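# Pull the upright nail out with a two-arm robot

## Task

Extract the nail that stands upright. Any contact between the robot's own body and the nail may count as failure, and anything still in a gripper when the job ends may drop.

## Robot and tools

Robot: two arms, left_arm and right_arm, each with six joints and a parallel two-finger gripper. In results, both joint lists and rows use this joint order, and no other: wrist 3, wrist 2, elbow, shoulder pan, wrist 1, shoulder lift. Stated joint ranges in radians: elbow -3.142 to 3.142, every other joint -6.283 to 6.283. A target more than 0.010 past a range end, and further out than the joint's current angle, gets the call refused. A line reading "joint sent to its limit" means the joint was clipped at its real end.

Frame: everything is in the scene frame. The origin sits at table-top height, halfway between the two nominal arm bases. +z is up, +x points out over the table, and left_arm is on the +y side. Left and right in camera images do not match the arm names. Printed hand positions may be a few cm off, more at long reach. The gripper's fingers point along its own +z and close along its y. end_effector_position is the point between the closed pads; fingertips extend about 19 mm past it when closed and 6 mm when fully open. A block juts roughly 10 cm from the wrist 3 axis toward the gripper's +x.

A row is one flat list of 18 numbers covering both arms, even if only one moves. First comes left_arm: 6 absolute joint angles in radians, in the order above, then gripper position, force_limit and speed. Then come the same 9 numbers for right_arm. The three gripper numbers are scaled -1 to 1.
- position: +1 is fully open (85 mm); the pads meet near -0.8; -1 closes until blocked.
- force_limit: how hard the finger motor may push.
- speed: closing rate, about 20 mm/s at -1, 85 at 0 and 150 at +1.
Both force_limit and speed start at +1. To leave a gripper unchanged, repeat the numbers you last sent for it.

Tools:
- execute_actions(actions, cameras): actions is a list of actions. Each action is a table of up to 15 rows, one per 1/30 s step; if there are fewer rows, the last row is held to fill 15 steps. An empty list just returns the current state and images.
- move(target, speed, blend, stop_force, zero, blocking, cameras): drives all joints together along a path to one row of absolute targets, or through a list of up to 15 rows, with 10 s in total. speed is the top joint speed in rad/s (0.01 to 3.14, default 0.5); use much less when touching. blend is in rad and rounds the corners of a list. stop_force (4 to 120 N, one value for both arms) ends an arm's path when its wrist sensor feels that much push against its motion, counted from its zero. zero=true (the default) re-zeroes moving arms before the move. Leave stop_force out when backing away from a contact. blocking=false returns after 0.5 s while the move keeps running; it cannot be combined with stop_force. In a list, keep the gripper numbers the same in every row. The result adds a "move:" line: done, off_target, moving, held or fault, and possibly limits=held. Neither done nor off_target tells you whether contact was made.
- wait(seconds 0 to 10): lets the scene run while the last commands are held.
- stop(): brakes the running move. The fingers keep moving.
- zoom_image(camera, region [x0,y0,x1,y1] in pixels, at most 504x504): gives a closer view of the latest image from cam_high, cam_low, cam_work, cam_left_wrist or cam_right_wrist. All of these are 672x504.
- zero_wrist_force(arm): subtracts the current wrist reading from later readings.
- finished_scene(scene): ends the current scene; pass that scene's number. This cannot be undone.

Result lines:
- Joint positions, Joint velocities and Joint targets are per arm, in rad and rad/s. Joint velocities may read "within noise".
- Joint torques are the full drive output and are nonzero even in free air; positive means toward a larger angle.
- end_effector_position is in m; quaternions are wxyz.
- Wrist force and Wrist torque are in the gripper's own axes; a third line shows the peak since the last reading.
- Tool commands shows what each gripper is currently being told.
- position_measured is in counts: 3 is open, 78 is about 60 mm, 130 is 40 mm, 180 is 20 mm, 230 is pads together.
- object_status: 0 moving, 1 blocked while opening, 2 blocked while closing (a grip), 3 reached the target or fully closed.
- "joint command not followed" means the clearance check between the arms altered that arm's targets.

Gripping: send -1 and keep sending it, then check for status 2. A new position number only takes effect when it differs by 0.01 or more. Grip force depends on force_limit, speed and starting width, from roughly 30 N up to 245 N per pad.

Motion limits: the drive caps joint speeds at 2.09 rad/s for the shoulders and 3.14 for the others. Each target is kept close to the measured angle, so a far goal may need several actions. Commands lag by about 0.09 to 0.21 s, and fast motions may overshoot.

Avoid the following:
- Touching the nail with the arm or the fingers' outer parts. Grip the nail properly and pull it straight up slowly.
- Arm faults. A contact torque at a joint's limit (wrist joints about 34 to 37.5 N m, elbow 138, shoulders 303), or about 150 N of outside force, stops that arm for 10 s. Arms are stiff, so aiming even slightly past a firm contact can trigger a fault.
- Motor heat. Stretched arms, held loads and pushing against something warm the motors. A MOTOR HOT line appears at 70 °C, and the brakes lock at 85 °C.
- Collisions between the arms, or one gripper closing on the other's fingers.
- Hard hits, slams, strong pulls or twists on the gripper, and hard grips on parts still resting on something.
- Dropping things, releasing moving parts, or letting anything leave the table.
- Ending while still holding the nail. Set it down on the table gently and open the gripper before calling finished_scene.

Each tool is called as name(argument=value, ...), one argument or row to a line, values as JSON.

## Session

execute_actions(
  actions=[],
)

Scene clock: 0.00 s.
left_arm: end_effector_position=(+0.6126, +0.7399, +0.1698) position_measured=3 object_status=3 end_effector_quat_wxyz=(-0.097, +0.666, +0.736, +0.070) | right_arm: end_effector_position=(+1.1375, +0.1919, +0.2019) position_measured=3 object_status=3 end_effector_quat_wxyz=(-0.135, +0.738, +0.489, +0.445)
Joint names: [wrist 3, wrist 2, elbow, shoulder pan, wrist 1, shoulder lift]
Joint positions: left_arm=[1.385 -1.342 2.036 -0.06 -2.121 -1.416] | right_arm=[2.765 1.694 -1.115 3.874 -0.113 -2.522]
Joint velocities: within noise
Joint torques (N m): no reading
Motor temperatures (°C): left_arm=[32 33 29 27 36 30] | right_arm=[35 25 29 32 37 30]
Wrist force (N): no reading
Wrist torque (N m): no reading
Wrist force, peak (N): no reading
Joint targets: left_arm=[1.385 -1.342 2.036 -0.060 -2.121 -1.416] | right_arm=[2.765 1.694 -1.115 3.874 -0.113 -2.522]
Tool commands: left_gripper/position=+1.0 left_gripper/force_limit=+1.0 left_gripper/speed=+1.0 right_gripper/position=+1.0 right_gripper/force_limit=+1.0 right_gripper/speed=+1.0

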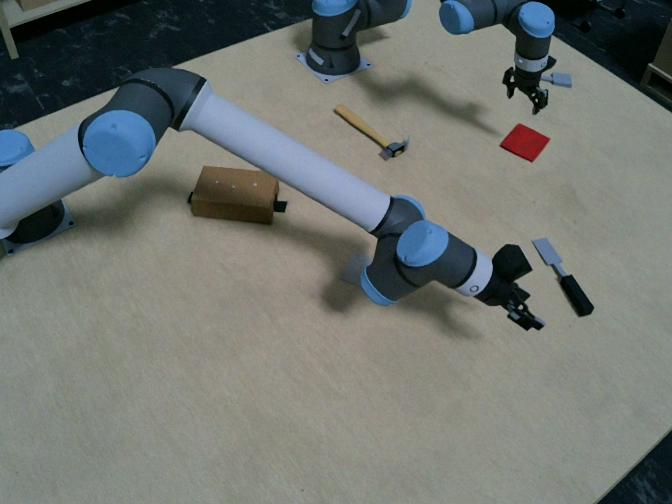

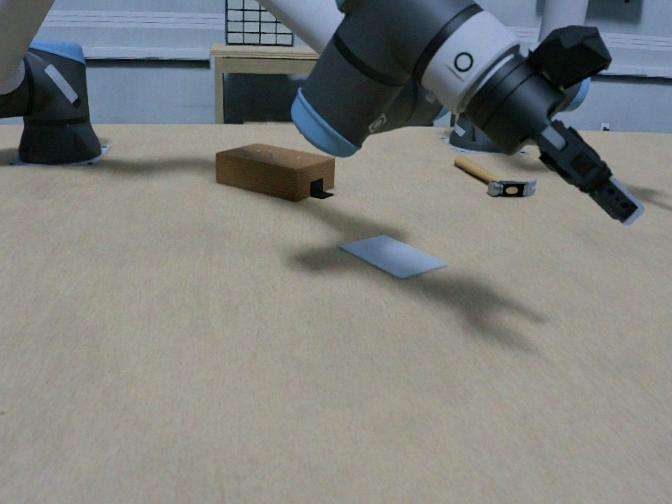

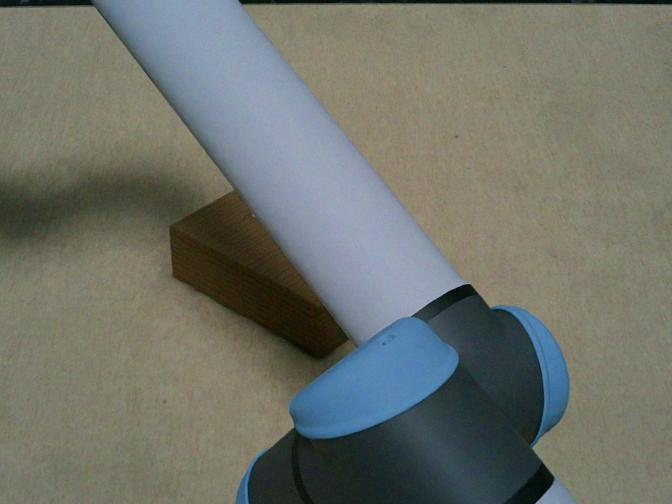

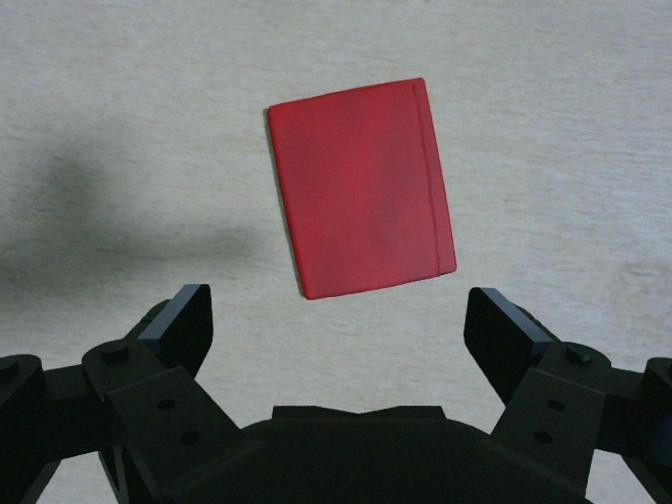

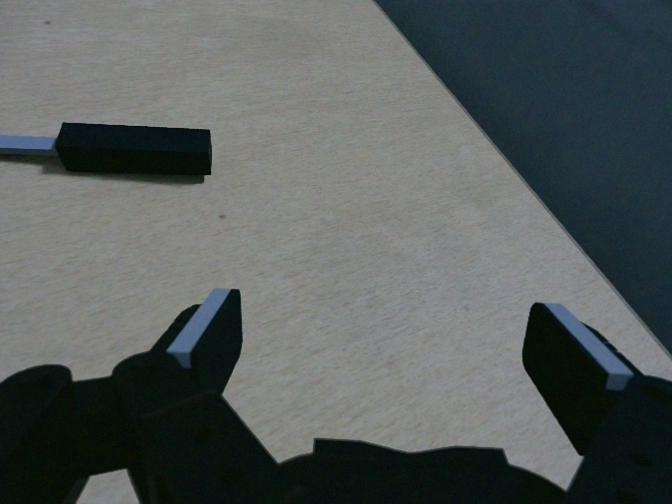

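zoom_image(
  camera="cam_high",
  region=[170, 80, 450, 290],
)

zoom_image(
  camera="cam_low",
  region=[200, 120, 560, 290],
)

zoom_image(
  camera="cam_high",
  region=[320, 90, 440, 180],
)

zoom_image(
  camera="cam_high",
  region=[180, 150, 300, 240],
)

Scaled by 1.800 from the camera's 672x504 image, which has a finer 960x720 frame.

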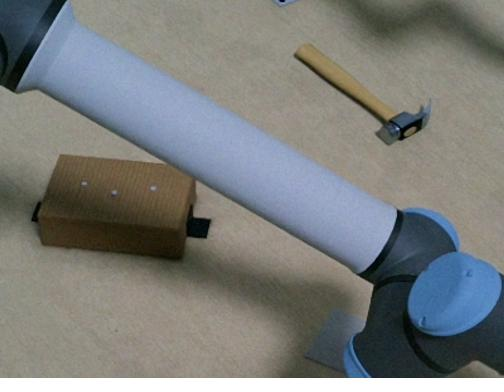

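Scaled by 1.400 from the camera's 672x504 image, which has a finer 960x720 frame.

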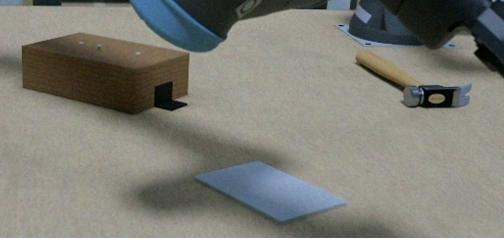

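Scaled by 4.200 from the camera's 672x504 image, which has a finer 960x720 frame.

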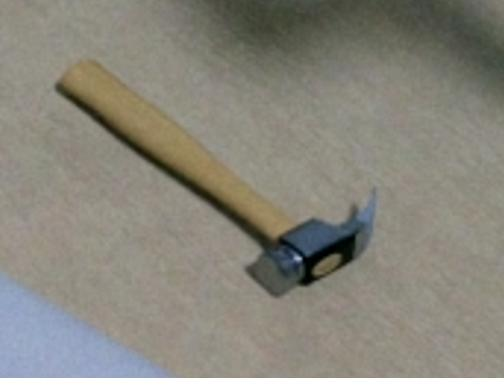

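Scaled by 4.200 from the camera's 672x504 image, which has a finer 960x720 frame.

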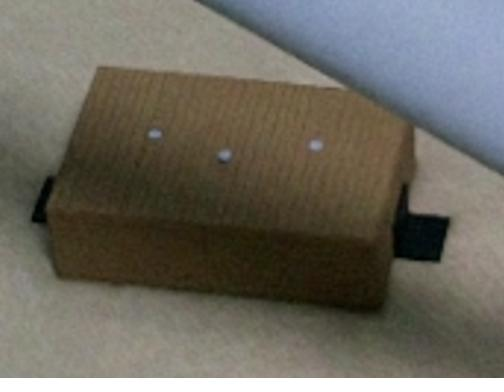

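move(
  target=[1.385,-1.342,2.036,-0.06,-2.121,-1.416,1,1,1,2.765,1.694,-1.4,2.7,-0.113,-2.2,1,1,1],
  speed=0.6,
)

zoom_image(
  camera="cam_work",
  region=[140, 150, 420, 380],
)

Scene clock: 5.00 s.
left_arm: end_effector_position=(+0.6128, +0.7399, +0.1698) position_measured=3 object_status=3 end_effector_quat_wxyz=(-0.097, +0.666, +0.736, +0.069) | right_arm: end_effector_position=(+1.0770, -1.2026, +0.3715) position_measured=3 object_status=3 end_effector_quat_wxyz=(+0.141, +0.877, +0.000, +0.460)
Joint names: [wrist 3, wrist 2, elbow, shoulder pan, wrist 1, shoulder lift]
Joint positions: left_arm=[1.385 -1.342 2.036 -0.06 -2.121 -1.416] | right_arm=[2.765 1.694 -1.4 2.7 -0.113 -2.2]
Joint torques (N m): left_arm=[1.11 -0.96 -46.28 13.9 -8.47 -36.9] | right_arm=[2.96 2.17 37.4 -20.29 0.41 118.52]
Wrist force (N): left_arm=[0.0 -0.1 -0.1] | right_arm=[-0.1 0.4 -0.2]
Wrist torque (N m): left_arm=[-0.01 0.01 0.00] | right_arm=[0.05 0.04 -0.03]
Wrist force, peak (N): left_arm=[0.2 -0.5 0.3] | right_arm=[4.5 -9.3 3.1]
Joint targets: left_arm=[1.385 -1.342 2.036 -0.060 -2.121 -1.416] | right_arm=[2.765 1.694 -1.400 2.700 -0.113 -2.200]
move: done

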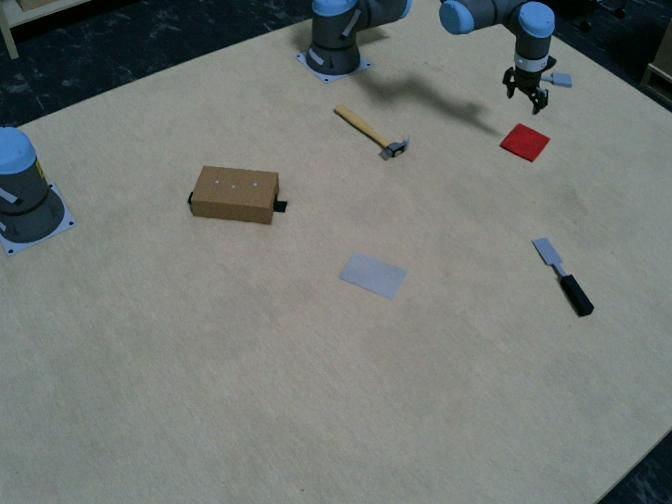

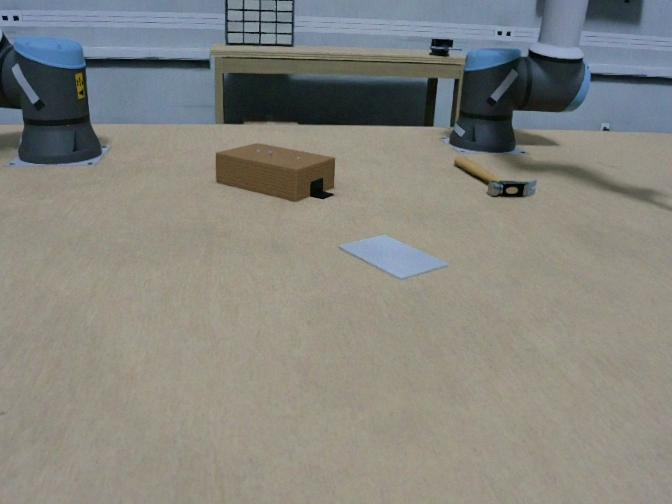

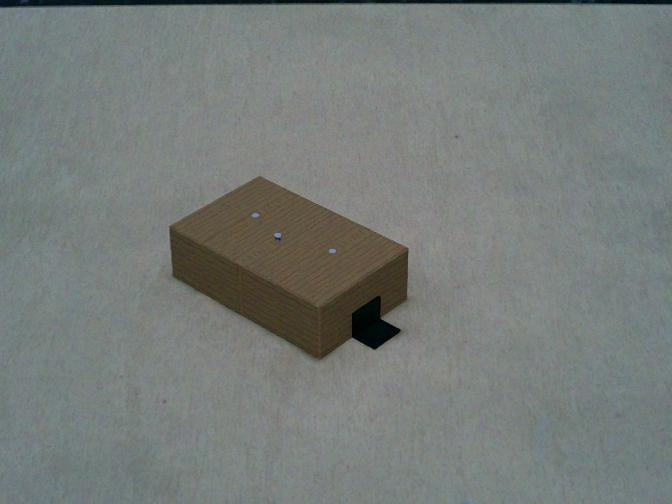

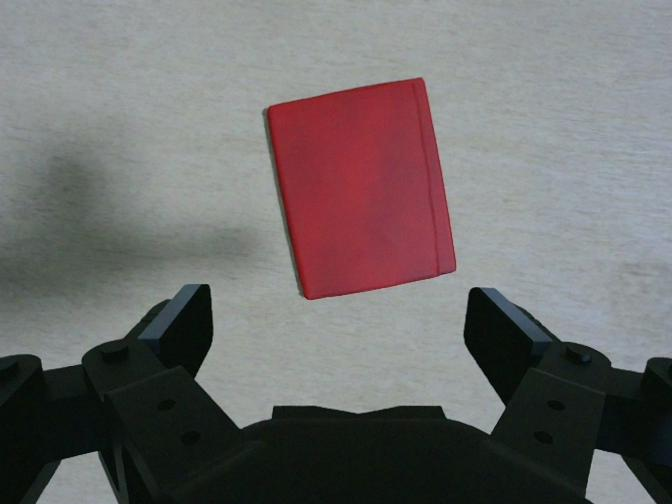

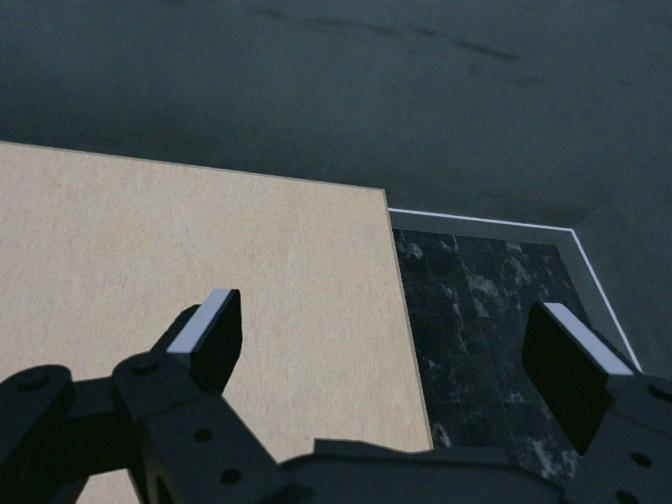

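Scaled by 1.800 from the camera's 672x504 image, which has a finer 960x720 frame.

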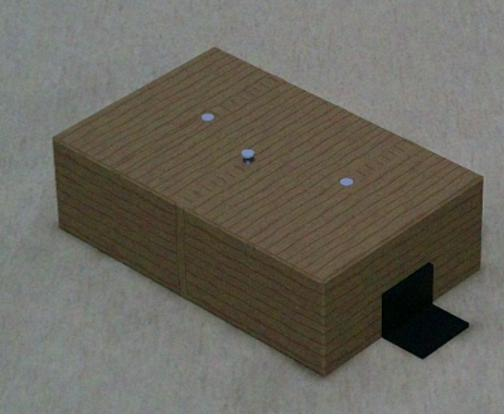

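move(
  target=[0.465,-1.571,2.199,-1.106,-1.741,-2.029,1,1,1,2.765,1.694,-1.4,2.7,-0.113,-2.2,1,1,1],
  speed=0.6,
  cameras=["cam_high","cam_left_wrist"],
)

Scene clock: 8.97 s.
left_arm: end_effector_position=(+0.2717, +0.2568, +0.3496) position_measured=3 object_status=3 end_effector_quat_wxyz=(+0.000, +0.713, +0.701, +0.000) | right_arm: end_effector_position=(+1.0769, -1.2027, +0.3716) position_measured=3 object_status=3 end_effector_quat_wxyz=(+0.141, +0.877, +0.000, +0.460)
Joint names: [wrist 3, wrist 2, elbow, shoulder pan, wrist 1, shoulder lift]
Joint positions: left_arm=[0.465 -1.571 2.199 -1.106 -1.741 -2.029] | right_arm=[2.765 1.694 -1.4 2.7 -0.113 -2.2]
Joint torques (N m): left_arm=[-1.8 -2.18 -42.31 -13.98 -0.21 -22.82] | right_arm=[2.77 3.48 48.8 -15 1.5 117.18]
Wrist force (N): left_arm=[-0.4 -0.3 -0.4] | right_arm=[-0.2 -0.2 -0.5]
Wrist torque (N m): left_arm=[-0.15 0.08 0.07] | right_arm=[-0.04 0.06 -0.03]
Wrist force, peak (N): left_arm=[3.5 1.0 2.5] | right_arm=[0.4 -0.3 -0.8]
Joint targets: left_arm=[0.465 -1.571 2.199 -1.106 -1.741 -2.029] | right_arm=[2.765 1.694 -1.400 2.700 -0.113 -2.200]
move: done
Images, in order (width x height): cam_high 672x504, cam_left_wrist 672x504.

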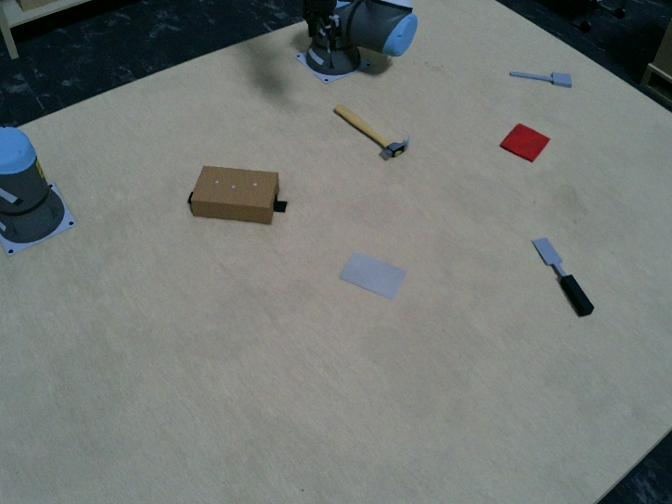

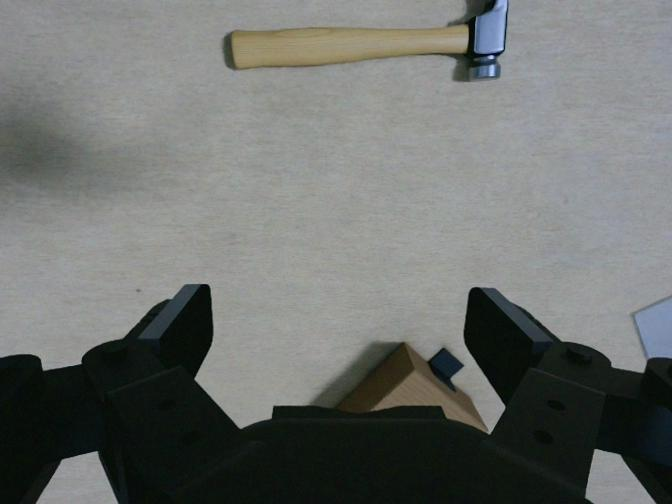

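move(
  target=[0.862,-1.571,2.274,-0.692,-1.646,-2.199,1,1,1,2.765,1.694,-1.4,2.7,-0.113,-2.2,1,1,1],
  speed=0.6,
  cameras=["cam_high","cam_left_wrist"],
)

zoom_image(
  camera="cam_left_wrist",
  region=[150, 60, 650, 360],
)

Scene clock: 13.07 s.
left_arm: end_effector_position=(+0.3000, +0.4703, +0.3497) position_measured=3 object_status=3 end_effector_quat_wxyz=(+0.000, +0.707, +0.707, +0.000) | right_arm: end_effector_position=(+1.0769, -1.2027, +0.3716) position_measured=3 object_status=3 end_effector_quat_wxyz=(+0.141, +0.877, +0.000, +0.460)
Joint names: [wrist 3, wrist 2, elbow, shoulder pan, wrist 1, shoulder lift]
Joint positions: left_arm=[0.862 -1.571 2.274 -0.692 -1.646 -2.199] | right_arm=[2.765 1.694 -1.4 2.7 -0.113 -2.2]
Joint torques (N m): left_arm=[2.05 -0.84 -43.26 17.54 -0.5 -11.19] | right_arm=[2.9 2.41 47.89 -13.32 2.9 117.09]
Wrist force (N): left_arm=[-0.7 0.8 -0.4] | right_arm=[0.1 -0.2 -0.6]
Wrist torque (N m): left_arm=[0.04 0.19 -0.05] | right_arm=[-0.05 0.00 -0.03]
Wrist force, peak (N): left_arm=[-3.6 -1.1 -0.8] | right_arm=[0.3 -0.5 -0.8]
Joint targets: left_arm=[0.862 -1.571 2.274 -0.692 -1.646 -2.199] | right_arm=[2.765 1.694 -1.400 2.700 -0.113 -2.200]
move: done
Images, in order (width x height): cam_high 672x504, cam_left_wrist 672x504.

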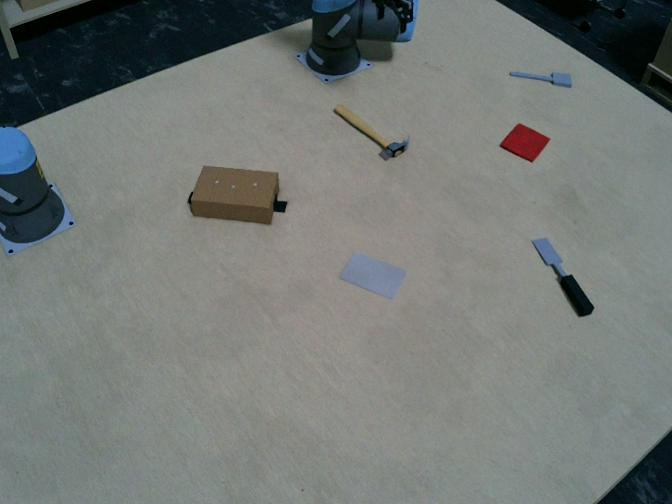

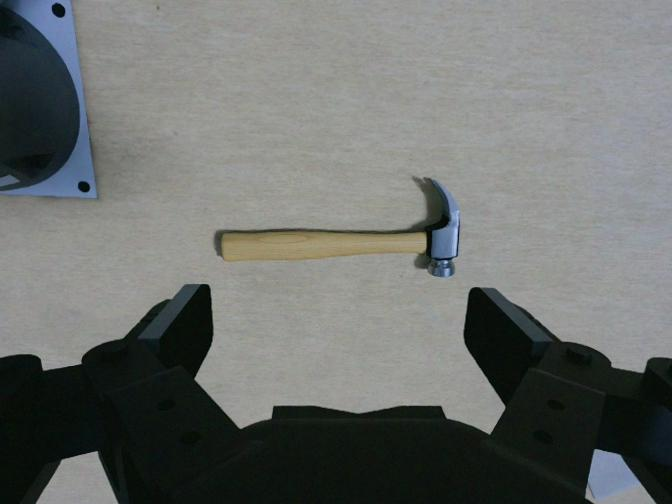

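Scaled by 1.008 from the camera's 672x504 image, which has a finer 960x720 frame.

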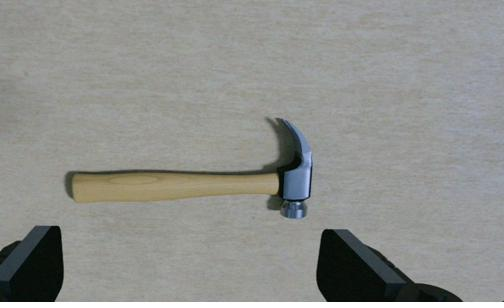

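move(
  target=[-1.0036,-1.571,2.5477,-0.9866,-1.9029,-2.2156,1,1,1,2.765,1.694,-1.4,2.7,-0.113,-2.2,1,1,1],
  speed=0.8,
  cameras=["cam_low","cam_left_wrist"],
)

Scene clock: 19.57 s.
left_arm: end_effector_position=(+0.2400, +0.4003, +0.2001) position_measured=3 object_status=3 end_effector_quat_wxyz=(+0.000, +0.000, +1.000, +0.000) | right_arm: end_effector_position=(+1.0769, -1.2027, +0.3716) position_measured=3 object_status=3 end_effector_quat_wxyz=(+0.141, +0.877, +0.000, +0.460)
Joint names: [wrist 3, wrist 2, elbow, shoulder pan, wrist 1, shoulder lift]
Joint positions: left_arm=[-1.003 -1.571 2.548 -0.987 -1.903 -2.216] | right_arm=[2.765 1.694 -1.4 2.7 -0.113 -2.2]
Joint torques (N m): left_arm=[-1.85 -0.31 -39.92 -8.87 -9.5 -6.66] | right_arm=[2.62 1.14 46.42 -9.45 4.67 114.89]
Wrist force (N): left_arm=[-0.7 0.5 -0.2] | right_arm=[0.3 -0.2 -0.3]
Wrist torque (N m): left_arm=[-0.02 0.05 0.01] | right_arm=[-0.04 -0.03 -0.03]
Wrist force, peak (N): left_arm=[0.0 0.9 -1.1] | right_arm=[0.1 0.1 -1.2]
Joint targets: left_arm=[-1.004 -1.571 2.548 -0.987 -1.903 -2.216] | right_arm=[2.765 1.694 -1.400 2.700 -0.113 -2.200]
move: done
Images, in order (width x height): cam_low 672x504, cam_left_wrist 672x504.

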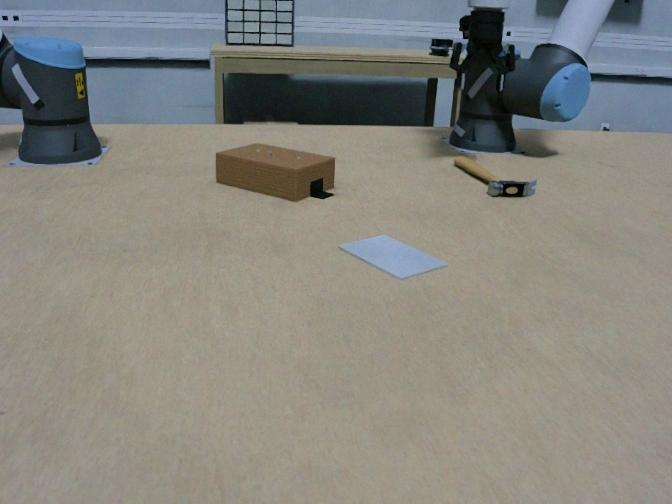

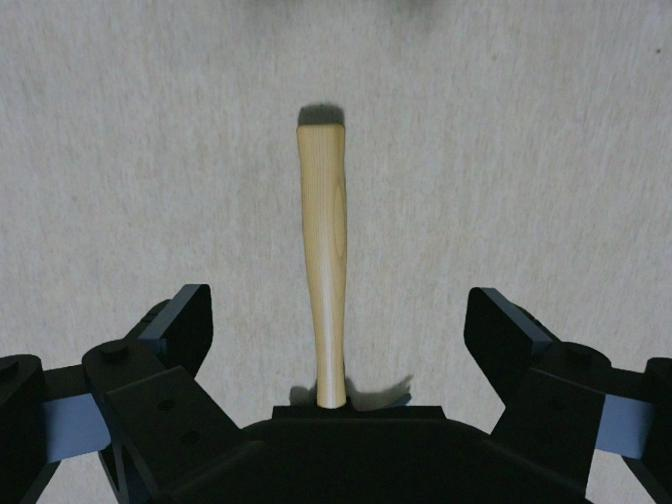

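move(
  target=[-1.0703,-1.571,2.6953,-1.0298,-2.1953,-2.0708,1,1,1,2.765,1.694,-1.4,2.7,-0.113,-2.2,1,1,1],
  speed=0.4,
  cameras=["cam_high","cam_left_wrist"],
)

Scene clock: 22.20 s.
left_arm: end_effector_position=(+0.2320, +0.3892, +0.1003) position_measured=3 object_status=3 end_effector_quat_wxyz=(+0.000, -0.012, +1.000, +0.000) | right_arm: end_effector_position=(+1.0769, -1.2027, +0.3716) position_measured=3 object_status=3 end_effector_quat_wxyz=(+0.141, +0.877, +0.000, +0.460)
Joint names: [wrist 3, wrist 2, elbow, shoulder pan, wrist 1, shoulder lift]
Joint positions: left_arm=[-1.07 -1.571 2.695 -1.03 -2.195 -2.071] | right_arm=[2.765 1.694 -1.4 2.7 -0.113 -2.2]
Joint torques (N m): left_arm=[-2.22 0.27 -32.93 -9.12 -9.27 13.59] | right_arm=[3.04 0.23 45.75 -6.35 5.5 115.32]
Wrist force (N): left_arm=[-0.8 0.8 -0.2] | right_arm=[0.1 -0.2 -0.6]
Wrist torque (N m): left_arm=[0.02 0.17 0.01] | right_arm=[-0.05 0.00 -0.03]
Wrist force, peak (N): left_arm=[-0.8 1.2 -2.0] | right_arm=[0.3 -0.2 -0.9]
Joint targets: left_arm=[-1.070 -1.571 2.695 -1.030 -2.195 -2.071] | right_arm=[2.765 1.694 -1.400 2.700 -0.113 -2.200]
move: done
Images, in order (width x height): cam_high 672x504, cam_left_wrist 672x504.

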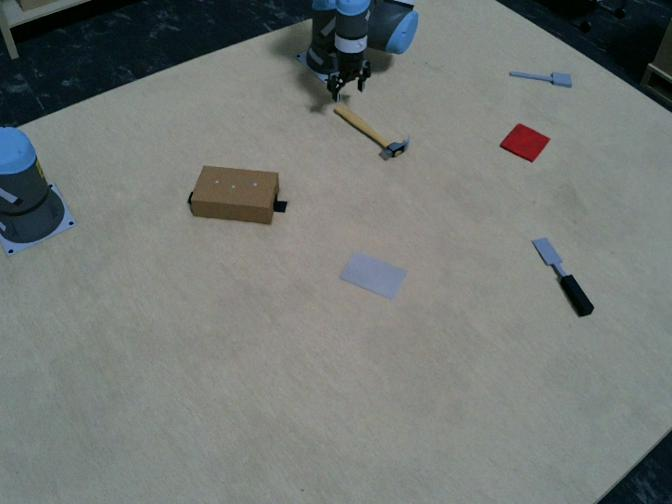

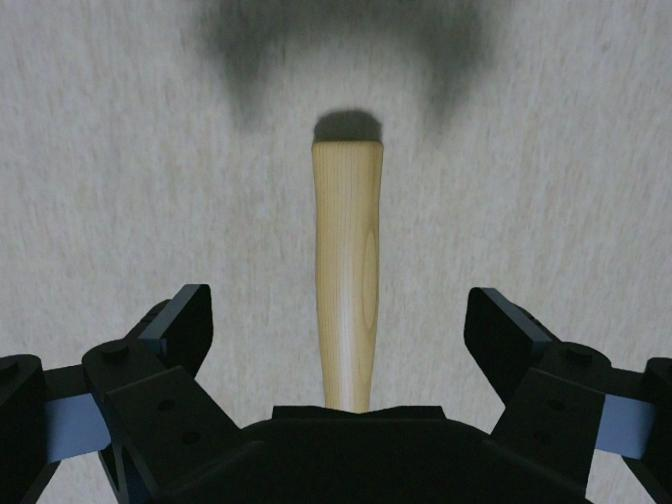

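move(
  target=[-1.0652,-1.571,2.7926,-1.0247,-2.5209,-1.8425,1,0.5,-1,2.765,1.694,-1.4,2.7,-0.113,-2.2,1,1,1],
  speed=0.2,
  cameras=["cam_low","cam_left_wrist"],
)

Scene clock: 24.73 s.
left_arm: end_effector_position=(+0.2319, +0.3924, +0.0221) position_measured=3 object_status=3 end_effector_quat_wxyz=(+0.000, -0.012, +1.000, +0.000) | right_arm: end_effector_position=(+1.0769, -1.2027, +0.3716) position_measured=3 object_status=3 end_effector_quat_wxyz=(+0.141, +0.877, +0.000, +0.460)
Joint names: [wrist 3, wrist 2, elbow, shoulder pan, wrist 1, shoulder lift]
Joint positions: left_arm=[-1.065 -1.571 2.793 -1.025 -2.521 -1.843] | right_arm=[2.765 1.694 -1.4 2.7 -0.113 -2.2]
Joint torques (N m): left_arm=[0.8 0.35 -23.47 14.18 -9.07 8.69] | right_arm=[2.78 -0.41 44.84 -5.93 6.12 114.38]
Wrist force (N): left_arm=[-0.8 0.0 -0.1] | right_arm=[-0.1 -0.1 -0.2]
Wrist torque (N m): left_arm=[-0.08 0.12 0.00] | right_arm=[-0.03 0.04 -0.04]
Wrist force, peak (N): left_arm=[-0.4 0.9 -1.0] | right_arm=[0.0 -0.1 -0.9]
Joint targets: left_arm=[-1.065 -1.571 2.793 -1.025 -2.521 -1.843] | right_arm=[2.765 1.694 -1.400 2.700 -0.113 -2.200]
move: done
Images, in order (width x height): cam_low 672x504, cam_left_wrist 672x504.

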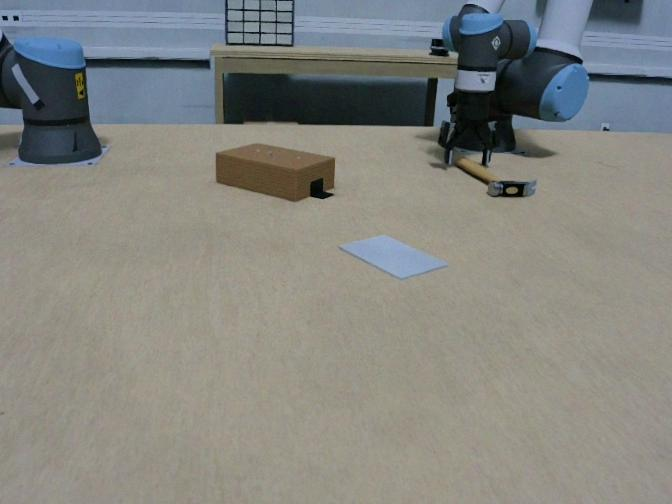

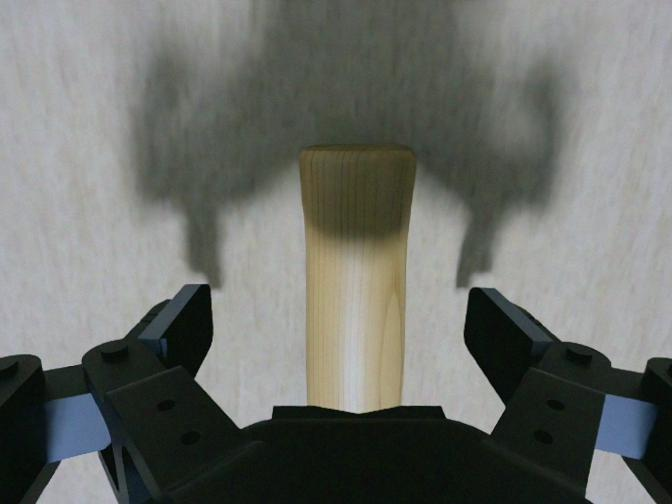

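move(
  target=[-1.0575,-1.571,2.7962,-1.017,-2.5172,-1.8499,1,0.5,-1,2.765,1.694,-1.4,2.7,-0.113,-2.2,1,1,1],
  speed=0.2,
  cameras=["cam_left_wrist"],
)

move(
  target=[-1.0575,-1.571,2.7962,-1.017,-2.5172,-1.8499,-1,0.3,-1,2.765,1.694,-1.4,2.7,-0.113,-2.2,1,1,1],
  speed=0.2,
  cameras=["cam_left_wrist"],
)

Scene clock: 25.77 s.
left_arm: end_effector_position=(+0.2318, +0.3968, +0.0221) position_measured=3 object_status=3 end_effector_quat_wxyz=(+0.000, -0.012, +1.000, +0.000) | right_arm: end_effector_position=(+1.0769, -1.2027, +0.3716) position_measured=3 object_status=3 end_effector_quat_wxyz=(+0.141, +0.877, +0.000, +0.460)
Joint names: [wrist 3, wrist 2, elbow, shoulder pan, wrist 1, shoulder lift]
Joint positions: left_arm=[-1.058 -1.571 2.796 -1.017 -2.517 -1.85] | right_arm=[2.765 1.694 -1.4 2.7 -0.113 -2.2]
Joint torques (N m): left_arm=[1.66 0.11 -22.56 11.38 -0.29 -19.82] | right_arm=[2.85 -0.46 44.82 -5.42 6.51 114.52]
Wrist force (N): left_arm=[-0.9 0.3 0.0] | right_arm=[0.3 -0.3 -0.7]
Wrist torque (N m): left_arm=[-0.02 0.15 -0.01] | right_arm=[-0.06 -0.03 -0.03]
Wrist force, peak (N): left_arm=[-1.2 0.0 -0.2] | right_arm=[0.3 -0.1 -0.8]
Joint targets: left_arm=[-1.058 -1.571 2.796 -1.017 -2.517 -1.850] | right_arm=[2.765 1.694 -1.400 2.700 -0.113 -2.200]
move: done
Images, in order (width x height): cam_left_wrist 672x504.

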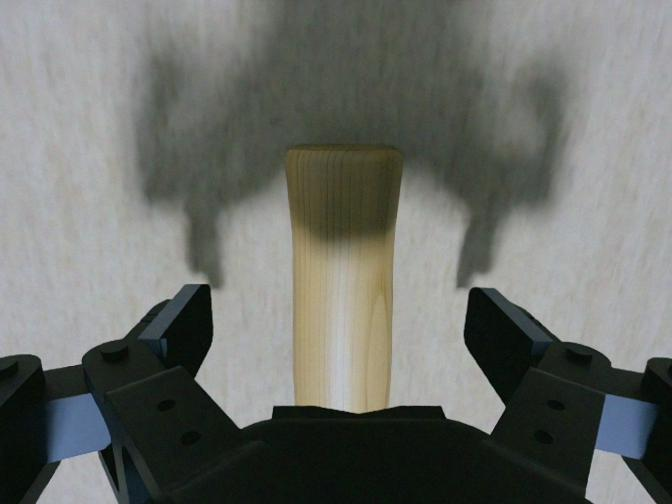

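Scene clock: 29.00 s.
left_arm: end_effector_position=(+0.2318, +0.3969, +0.0221) position_measured=149 object_status=0 end_effector_quat_wxyz=(+0.000, -0.012, +1.000, +0.000) | right_arm: end_effector_position=(+1.0769, -1.2027, +0.3716) position_measured=3 object_status=3 end_effector_quat_wxyz=(+0.141, +0.877, +0.000, +0.460)
Joint names: [wrist 3, wrist 2, elbow, shoulder pan, wrist 1, shoulder lift]
Joint positions: left_arm=[-1.057 -1.571 2.796 -1.017 -2.517 -1.85] | right_arm=[2.765 1.694 -1.4 2.7 -0.113 -2.2]
Joint torques (N m): left_arm=[2.17 0.65 -29.8 11.32 -3.13 -12.76] | right_arm=[2.73 -1.24 44.29 -2.52 7.76 113.1]
Wrist force (N): left_arm=[6.7 8.6 -32.9] | right_arm=[-0.2 -0.2 -0.4]
Wrist torque (N m): left_arm=[-0.10 0.09 -0.53] | right_arm=[-0.04 0.05 -0.03]
Wrist force, peak (N): left_arm=[6.9 8.2 -33.6] | right_arm=[0.1 -0.1 -1.0]
Joint targets: left_arm=[-1.058 -1.571 2.796 -1.017 -2.517 -1.850] | right_arm=[2.765 1.694 -1.400 2.700 -0.113 -2.200]
move: done
Images, in order (width x height): cam_left_wrist 672x504.

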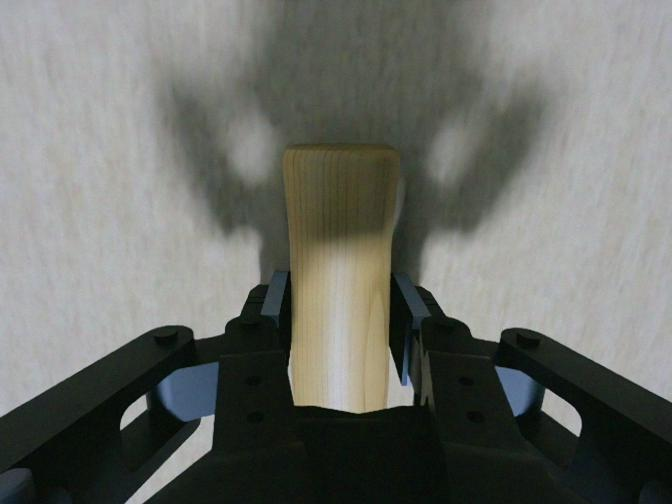

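wait(
  seconds=0.5,
  cameras=["cam_left_wrist"],
)

zoom_image(
  camera="cam_left_wrist",
  region=[240, 240, 440, 420],
)

Scene clock: 29.80 s.
left_arm: end_effector_position=(+0.2318, +0.3969, +0.0221) position_measured=149 object_status=2 end_effector_quat_wxyz=(+0.000, -0.012, +1.000, +0.000) | right_arm: end_effector_position=(+1.0769, -1.2027, +0.3716) position_measured=3 object_status=3 end_effector_quat_wxyz=(+0.141, +0.877, +0.000, +0.460)
Joint names: [wrist 3, wrist 2, elbow, shoulder pan, wrist 1, shoulder lift]
Joint positions: left_arm=[-1.057 -1.571 2.796 -1.017 -2.517 -1.85] | right_arm=[2.765 1.694 -1.4 2.7 -0.113 -2.2]
Joint torques (N m): left_arm=[1.27 0.39 -28.86 12.55 -4.25 -1.33] | right_arm=[2.54 -1.49 43.62 -2.72 7.92 112.72]
Wrist force (N): left_arm=[6.5 8.6 -32.7] | right_arm=[0.1 -0.6 -0.3]
Wrist torque (N m): left_arm=[-0.10 0.08 -0.54] | right_arm=[-0.12 0.01 -0.03]
Wrist force, peak (N): left_arm=[6.7 8.6 -33.3] | right_arm=[0.3 -0.1 -0.7]
Joint targets: left_arm=[-1.058 -1.571 2.796 -1.017 -2.517 -1.850] | right_arm=[2.765 1.694 -1.400 2.700 -0.113 -2.200]
Tool commands: left_gripper/position=-1.0 left_gripper/force_limit=+0.3 left_gripper/speed=-1.0 right_gripper/position=+1.0 right_gripper/force_limit=+1.0 right_gripper/speed=+1.0
wait: 0.50 s; at rest from the start
Images, in order (width x height): cam_left_wrist 672x504.

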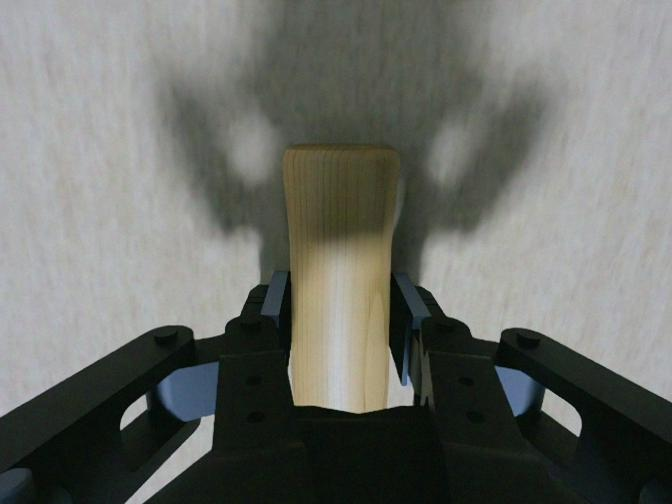

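Scaled by 2.520 from the camera's 672x504 image, which has a finer 960x720 frame.

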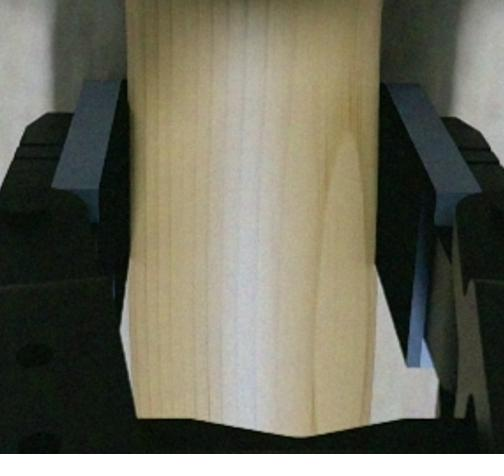

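move(
  target=[
    [-1.0575,-1.571,2.7004,-1.0167,-2.1862,-2.0850,-1,0.3,-1,2.765,1.694,-1.4,2.7,-0.113,-2.2,1,1,1],
    [-1.0575,-1.571,2.5534,-1.0167,-1.8897,-2.2345,-1,0.3,-1,2.765,1.694,-1.4,2.7,-0.113,-2.2,1,1,1],
  ],
  speed=0.25,
  blend=0.05,
)

Scene clock: 33.27 s.
left_arm: end_effector_position=(+0.2318, +0.3971, +0.2002) position_measured=149 object_status=2 end_effector_quat_wxyz=(+0.000, -0.012, +1.000, +0.000) | right_arm: end_effector_position=(+1.0769, -1.2027, +0.3716) position_measured=3 object_status=3 end_effector_quat_wxyz=(+0.141, +0.877, +0.000, +0.460)
Joint names: [wrist 3, wrist 2, elbow, shoulder pan, wrist 1, shoulder lift]
Joint positions: left_arm=[-1.057 -1.571 2.553 -1.017 -1.89 -2.234] | right_arm=[2.765 1.694 -1.4 2.7 -0.113 -2.2]
Joint torques (N m): left_arm=[1.33 -0.05 -57.67 12.36 -0.54 -12.02] | right_arm=[2.74 -2.1 42.76 0.31 8.81 111.62]
Wrist force (N): left_arm=[-1.6 0.8 3.8] | right_arm=[0.1 0.1 -0.6]
Wrist torque (N m): left_arm=[0.09 0.44 -0.02] | right_arm=[0.00 0.01 -0.03]
Wrist force, peak (N): left_arm=[6.2 8.4 -33.2] | right_arm=[0.4 -0.3 -0.7]
Joint targets: left_arm=[-1.058 -1.571 2.553 -1.017 -1.890 -2.235] | right_arm=[2.765 1.694 -1.400 2.700 -0.113 -2.200]
move: done

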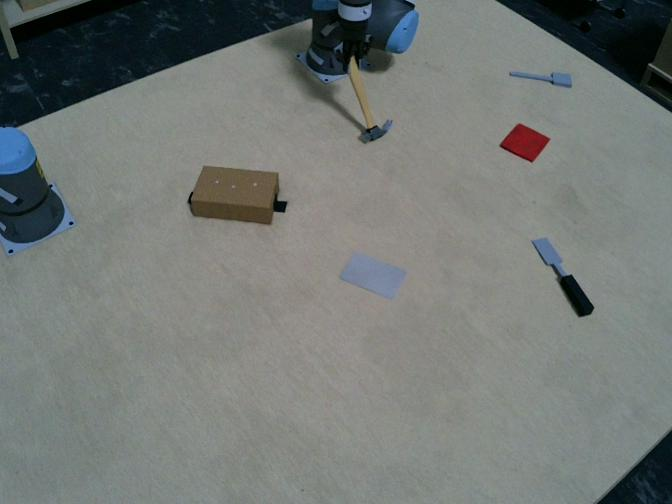

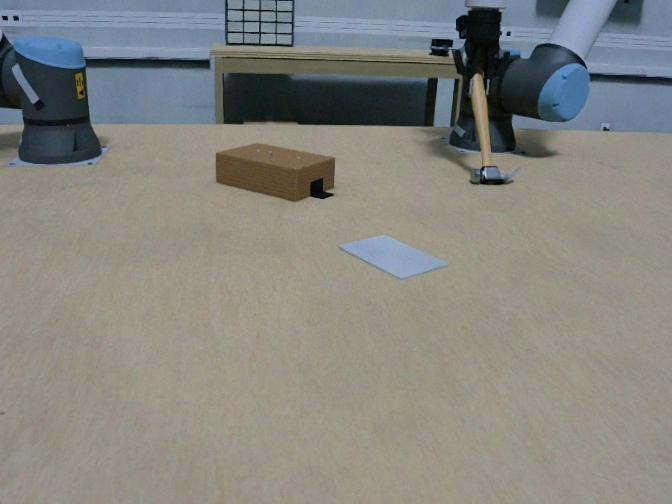

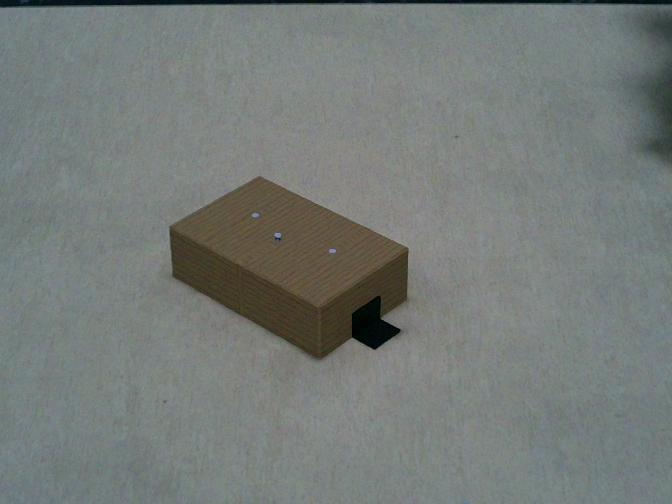

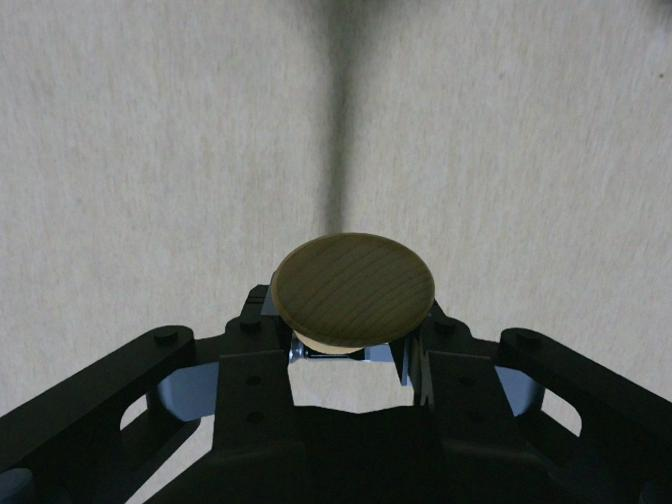

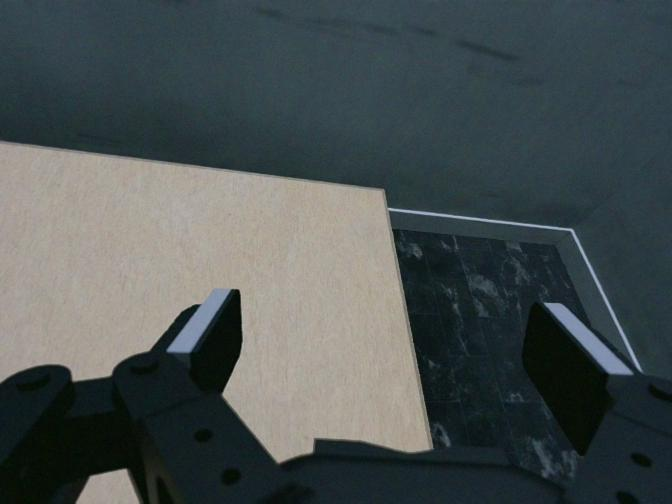

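move(
  target=[-1.0575,-1.571,2.5534,-1.0167,-1.8897,-2.2345,-0.97,1,-1,3.02,1.571,-2.1205,4.5904,-1.1029,-1.489,1,1,1],
  speed=0.7,
)

zoom_image(
  camera="cam_right_wrist",
  region=[200, 130, 470, 330],
)

Scene clock: 39.33 s.
left_arm: end_effector_position=(+0.2318, +0.3971, +0.2002) position_measured=150 object_status=2 end_effector_quat_wxyz=(+0.000, -0.012, +1.000, +0.000) | right_arm: end_effector_position=(+0.3198, -0.0188, +0.2497) position_measured=3 object_status=3 end_effector_quat_wxyz=(+0.000, +0.708, +0.706, +0.000)
Joint names: [wrist 3, wrist 2, elbow, shoulder pan, wrist 1, shoulder lift]
Joint positions: left_arm=[-1.057 -1.571 2.553 -1.017 -1.89 -2.235] | right_arm=[3.02 1.571 -2.12 4.59 -1.103 -1.489]
Joint torques (N m): left_arm=[0.31 0.41 -42.66 5.76 -3.24 -6.73] | right_arm=[3.23 -3.05 36.48 20.21 0.08 57.55]
Wrist force (N): left_arm=[0.2 0.5 0.9] | right_arm=[-2.3 0.3 -2.2]
Wrist torque (N m): left_arm=[0.08 0.50 0.00] | right_arm=[-0.01 0.07 0.00]
Wrist force, peak (N): left_arm=[-1.3 0.9 4.0] | right_arm=[-2.1 5.8 -1.0]
Joint targets: left_arm=[-1.058 -1.571 2.553 -1.017 -1.890 -2.235] | right_arm=[3.020 1.571 -2.121 4.590 -1.103 -1.489]
move: done

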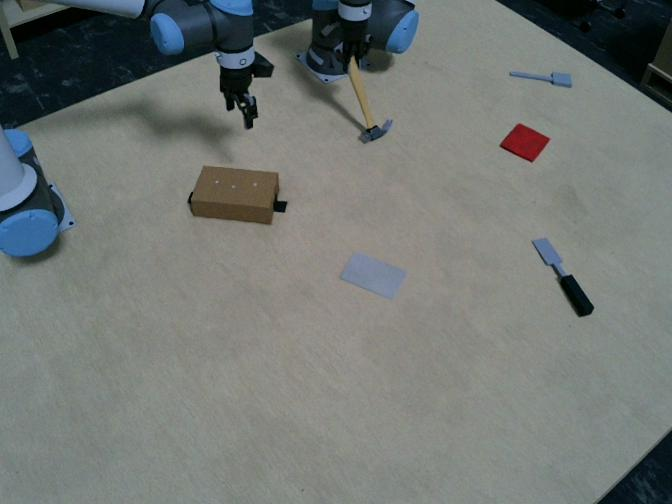

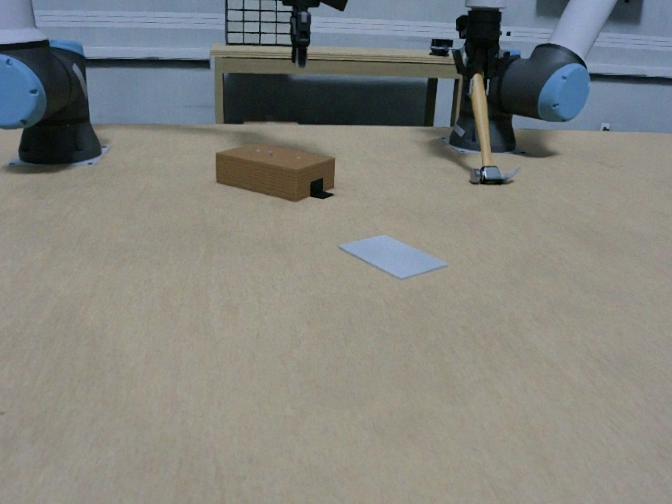

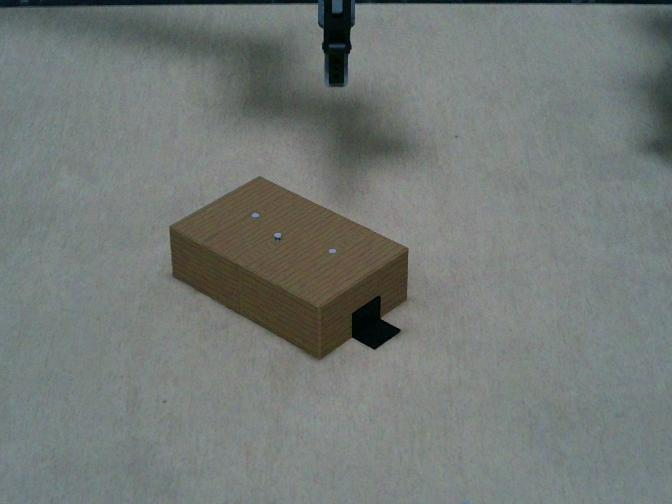

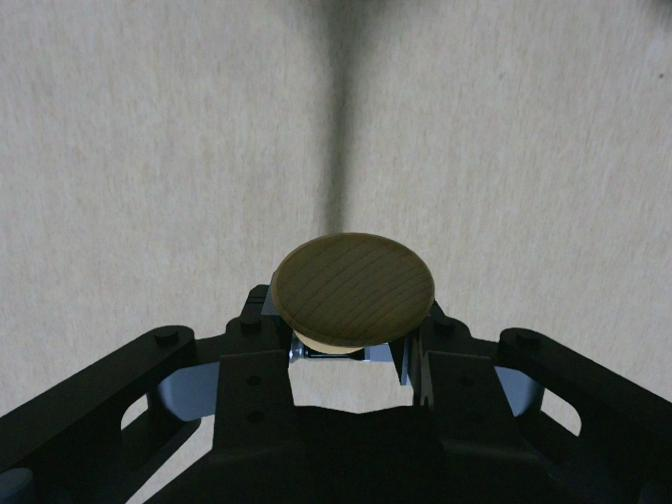

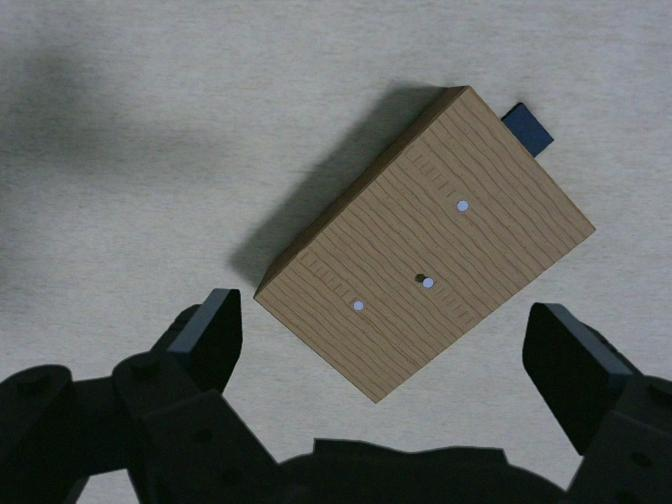

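Scaled by 1.867 from the camera's 672x504 image, which has a finer 960x720 frame.

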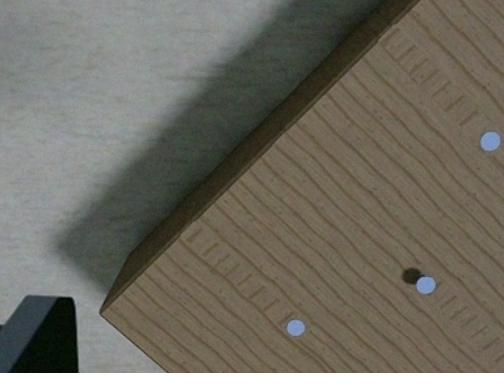

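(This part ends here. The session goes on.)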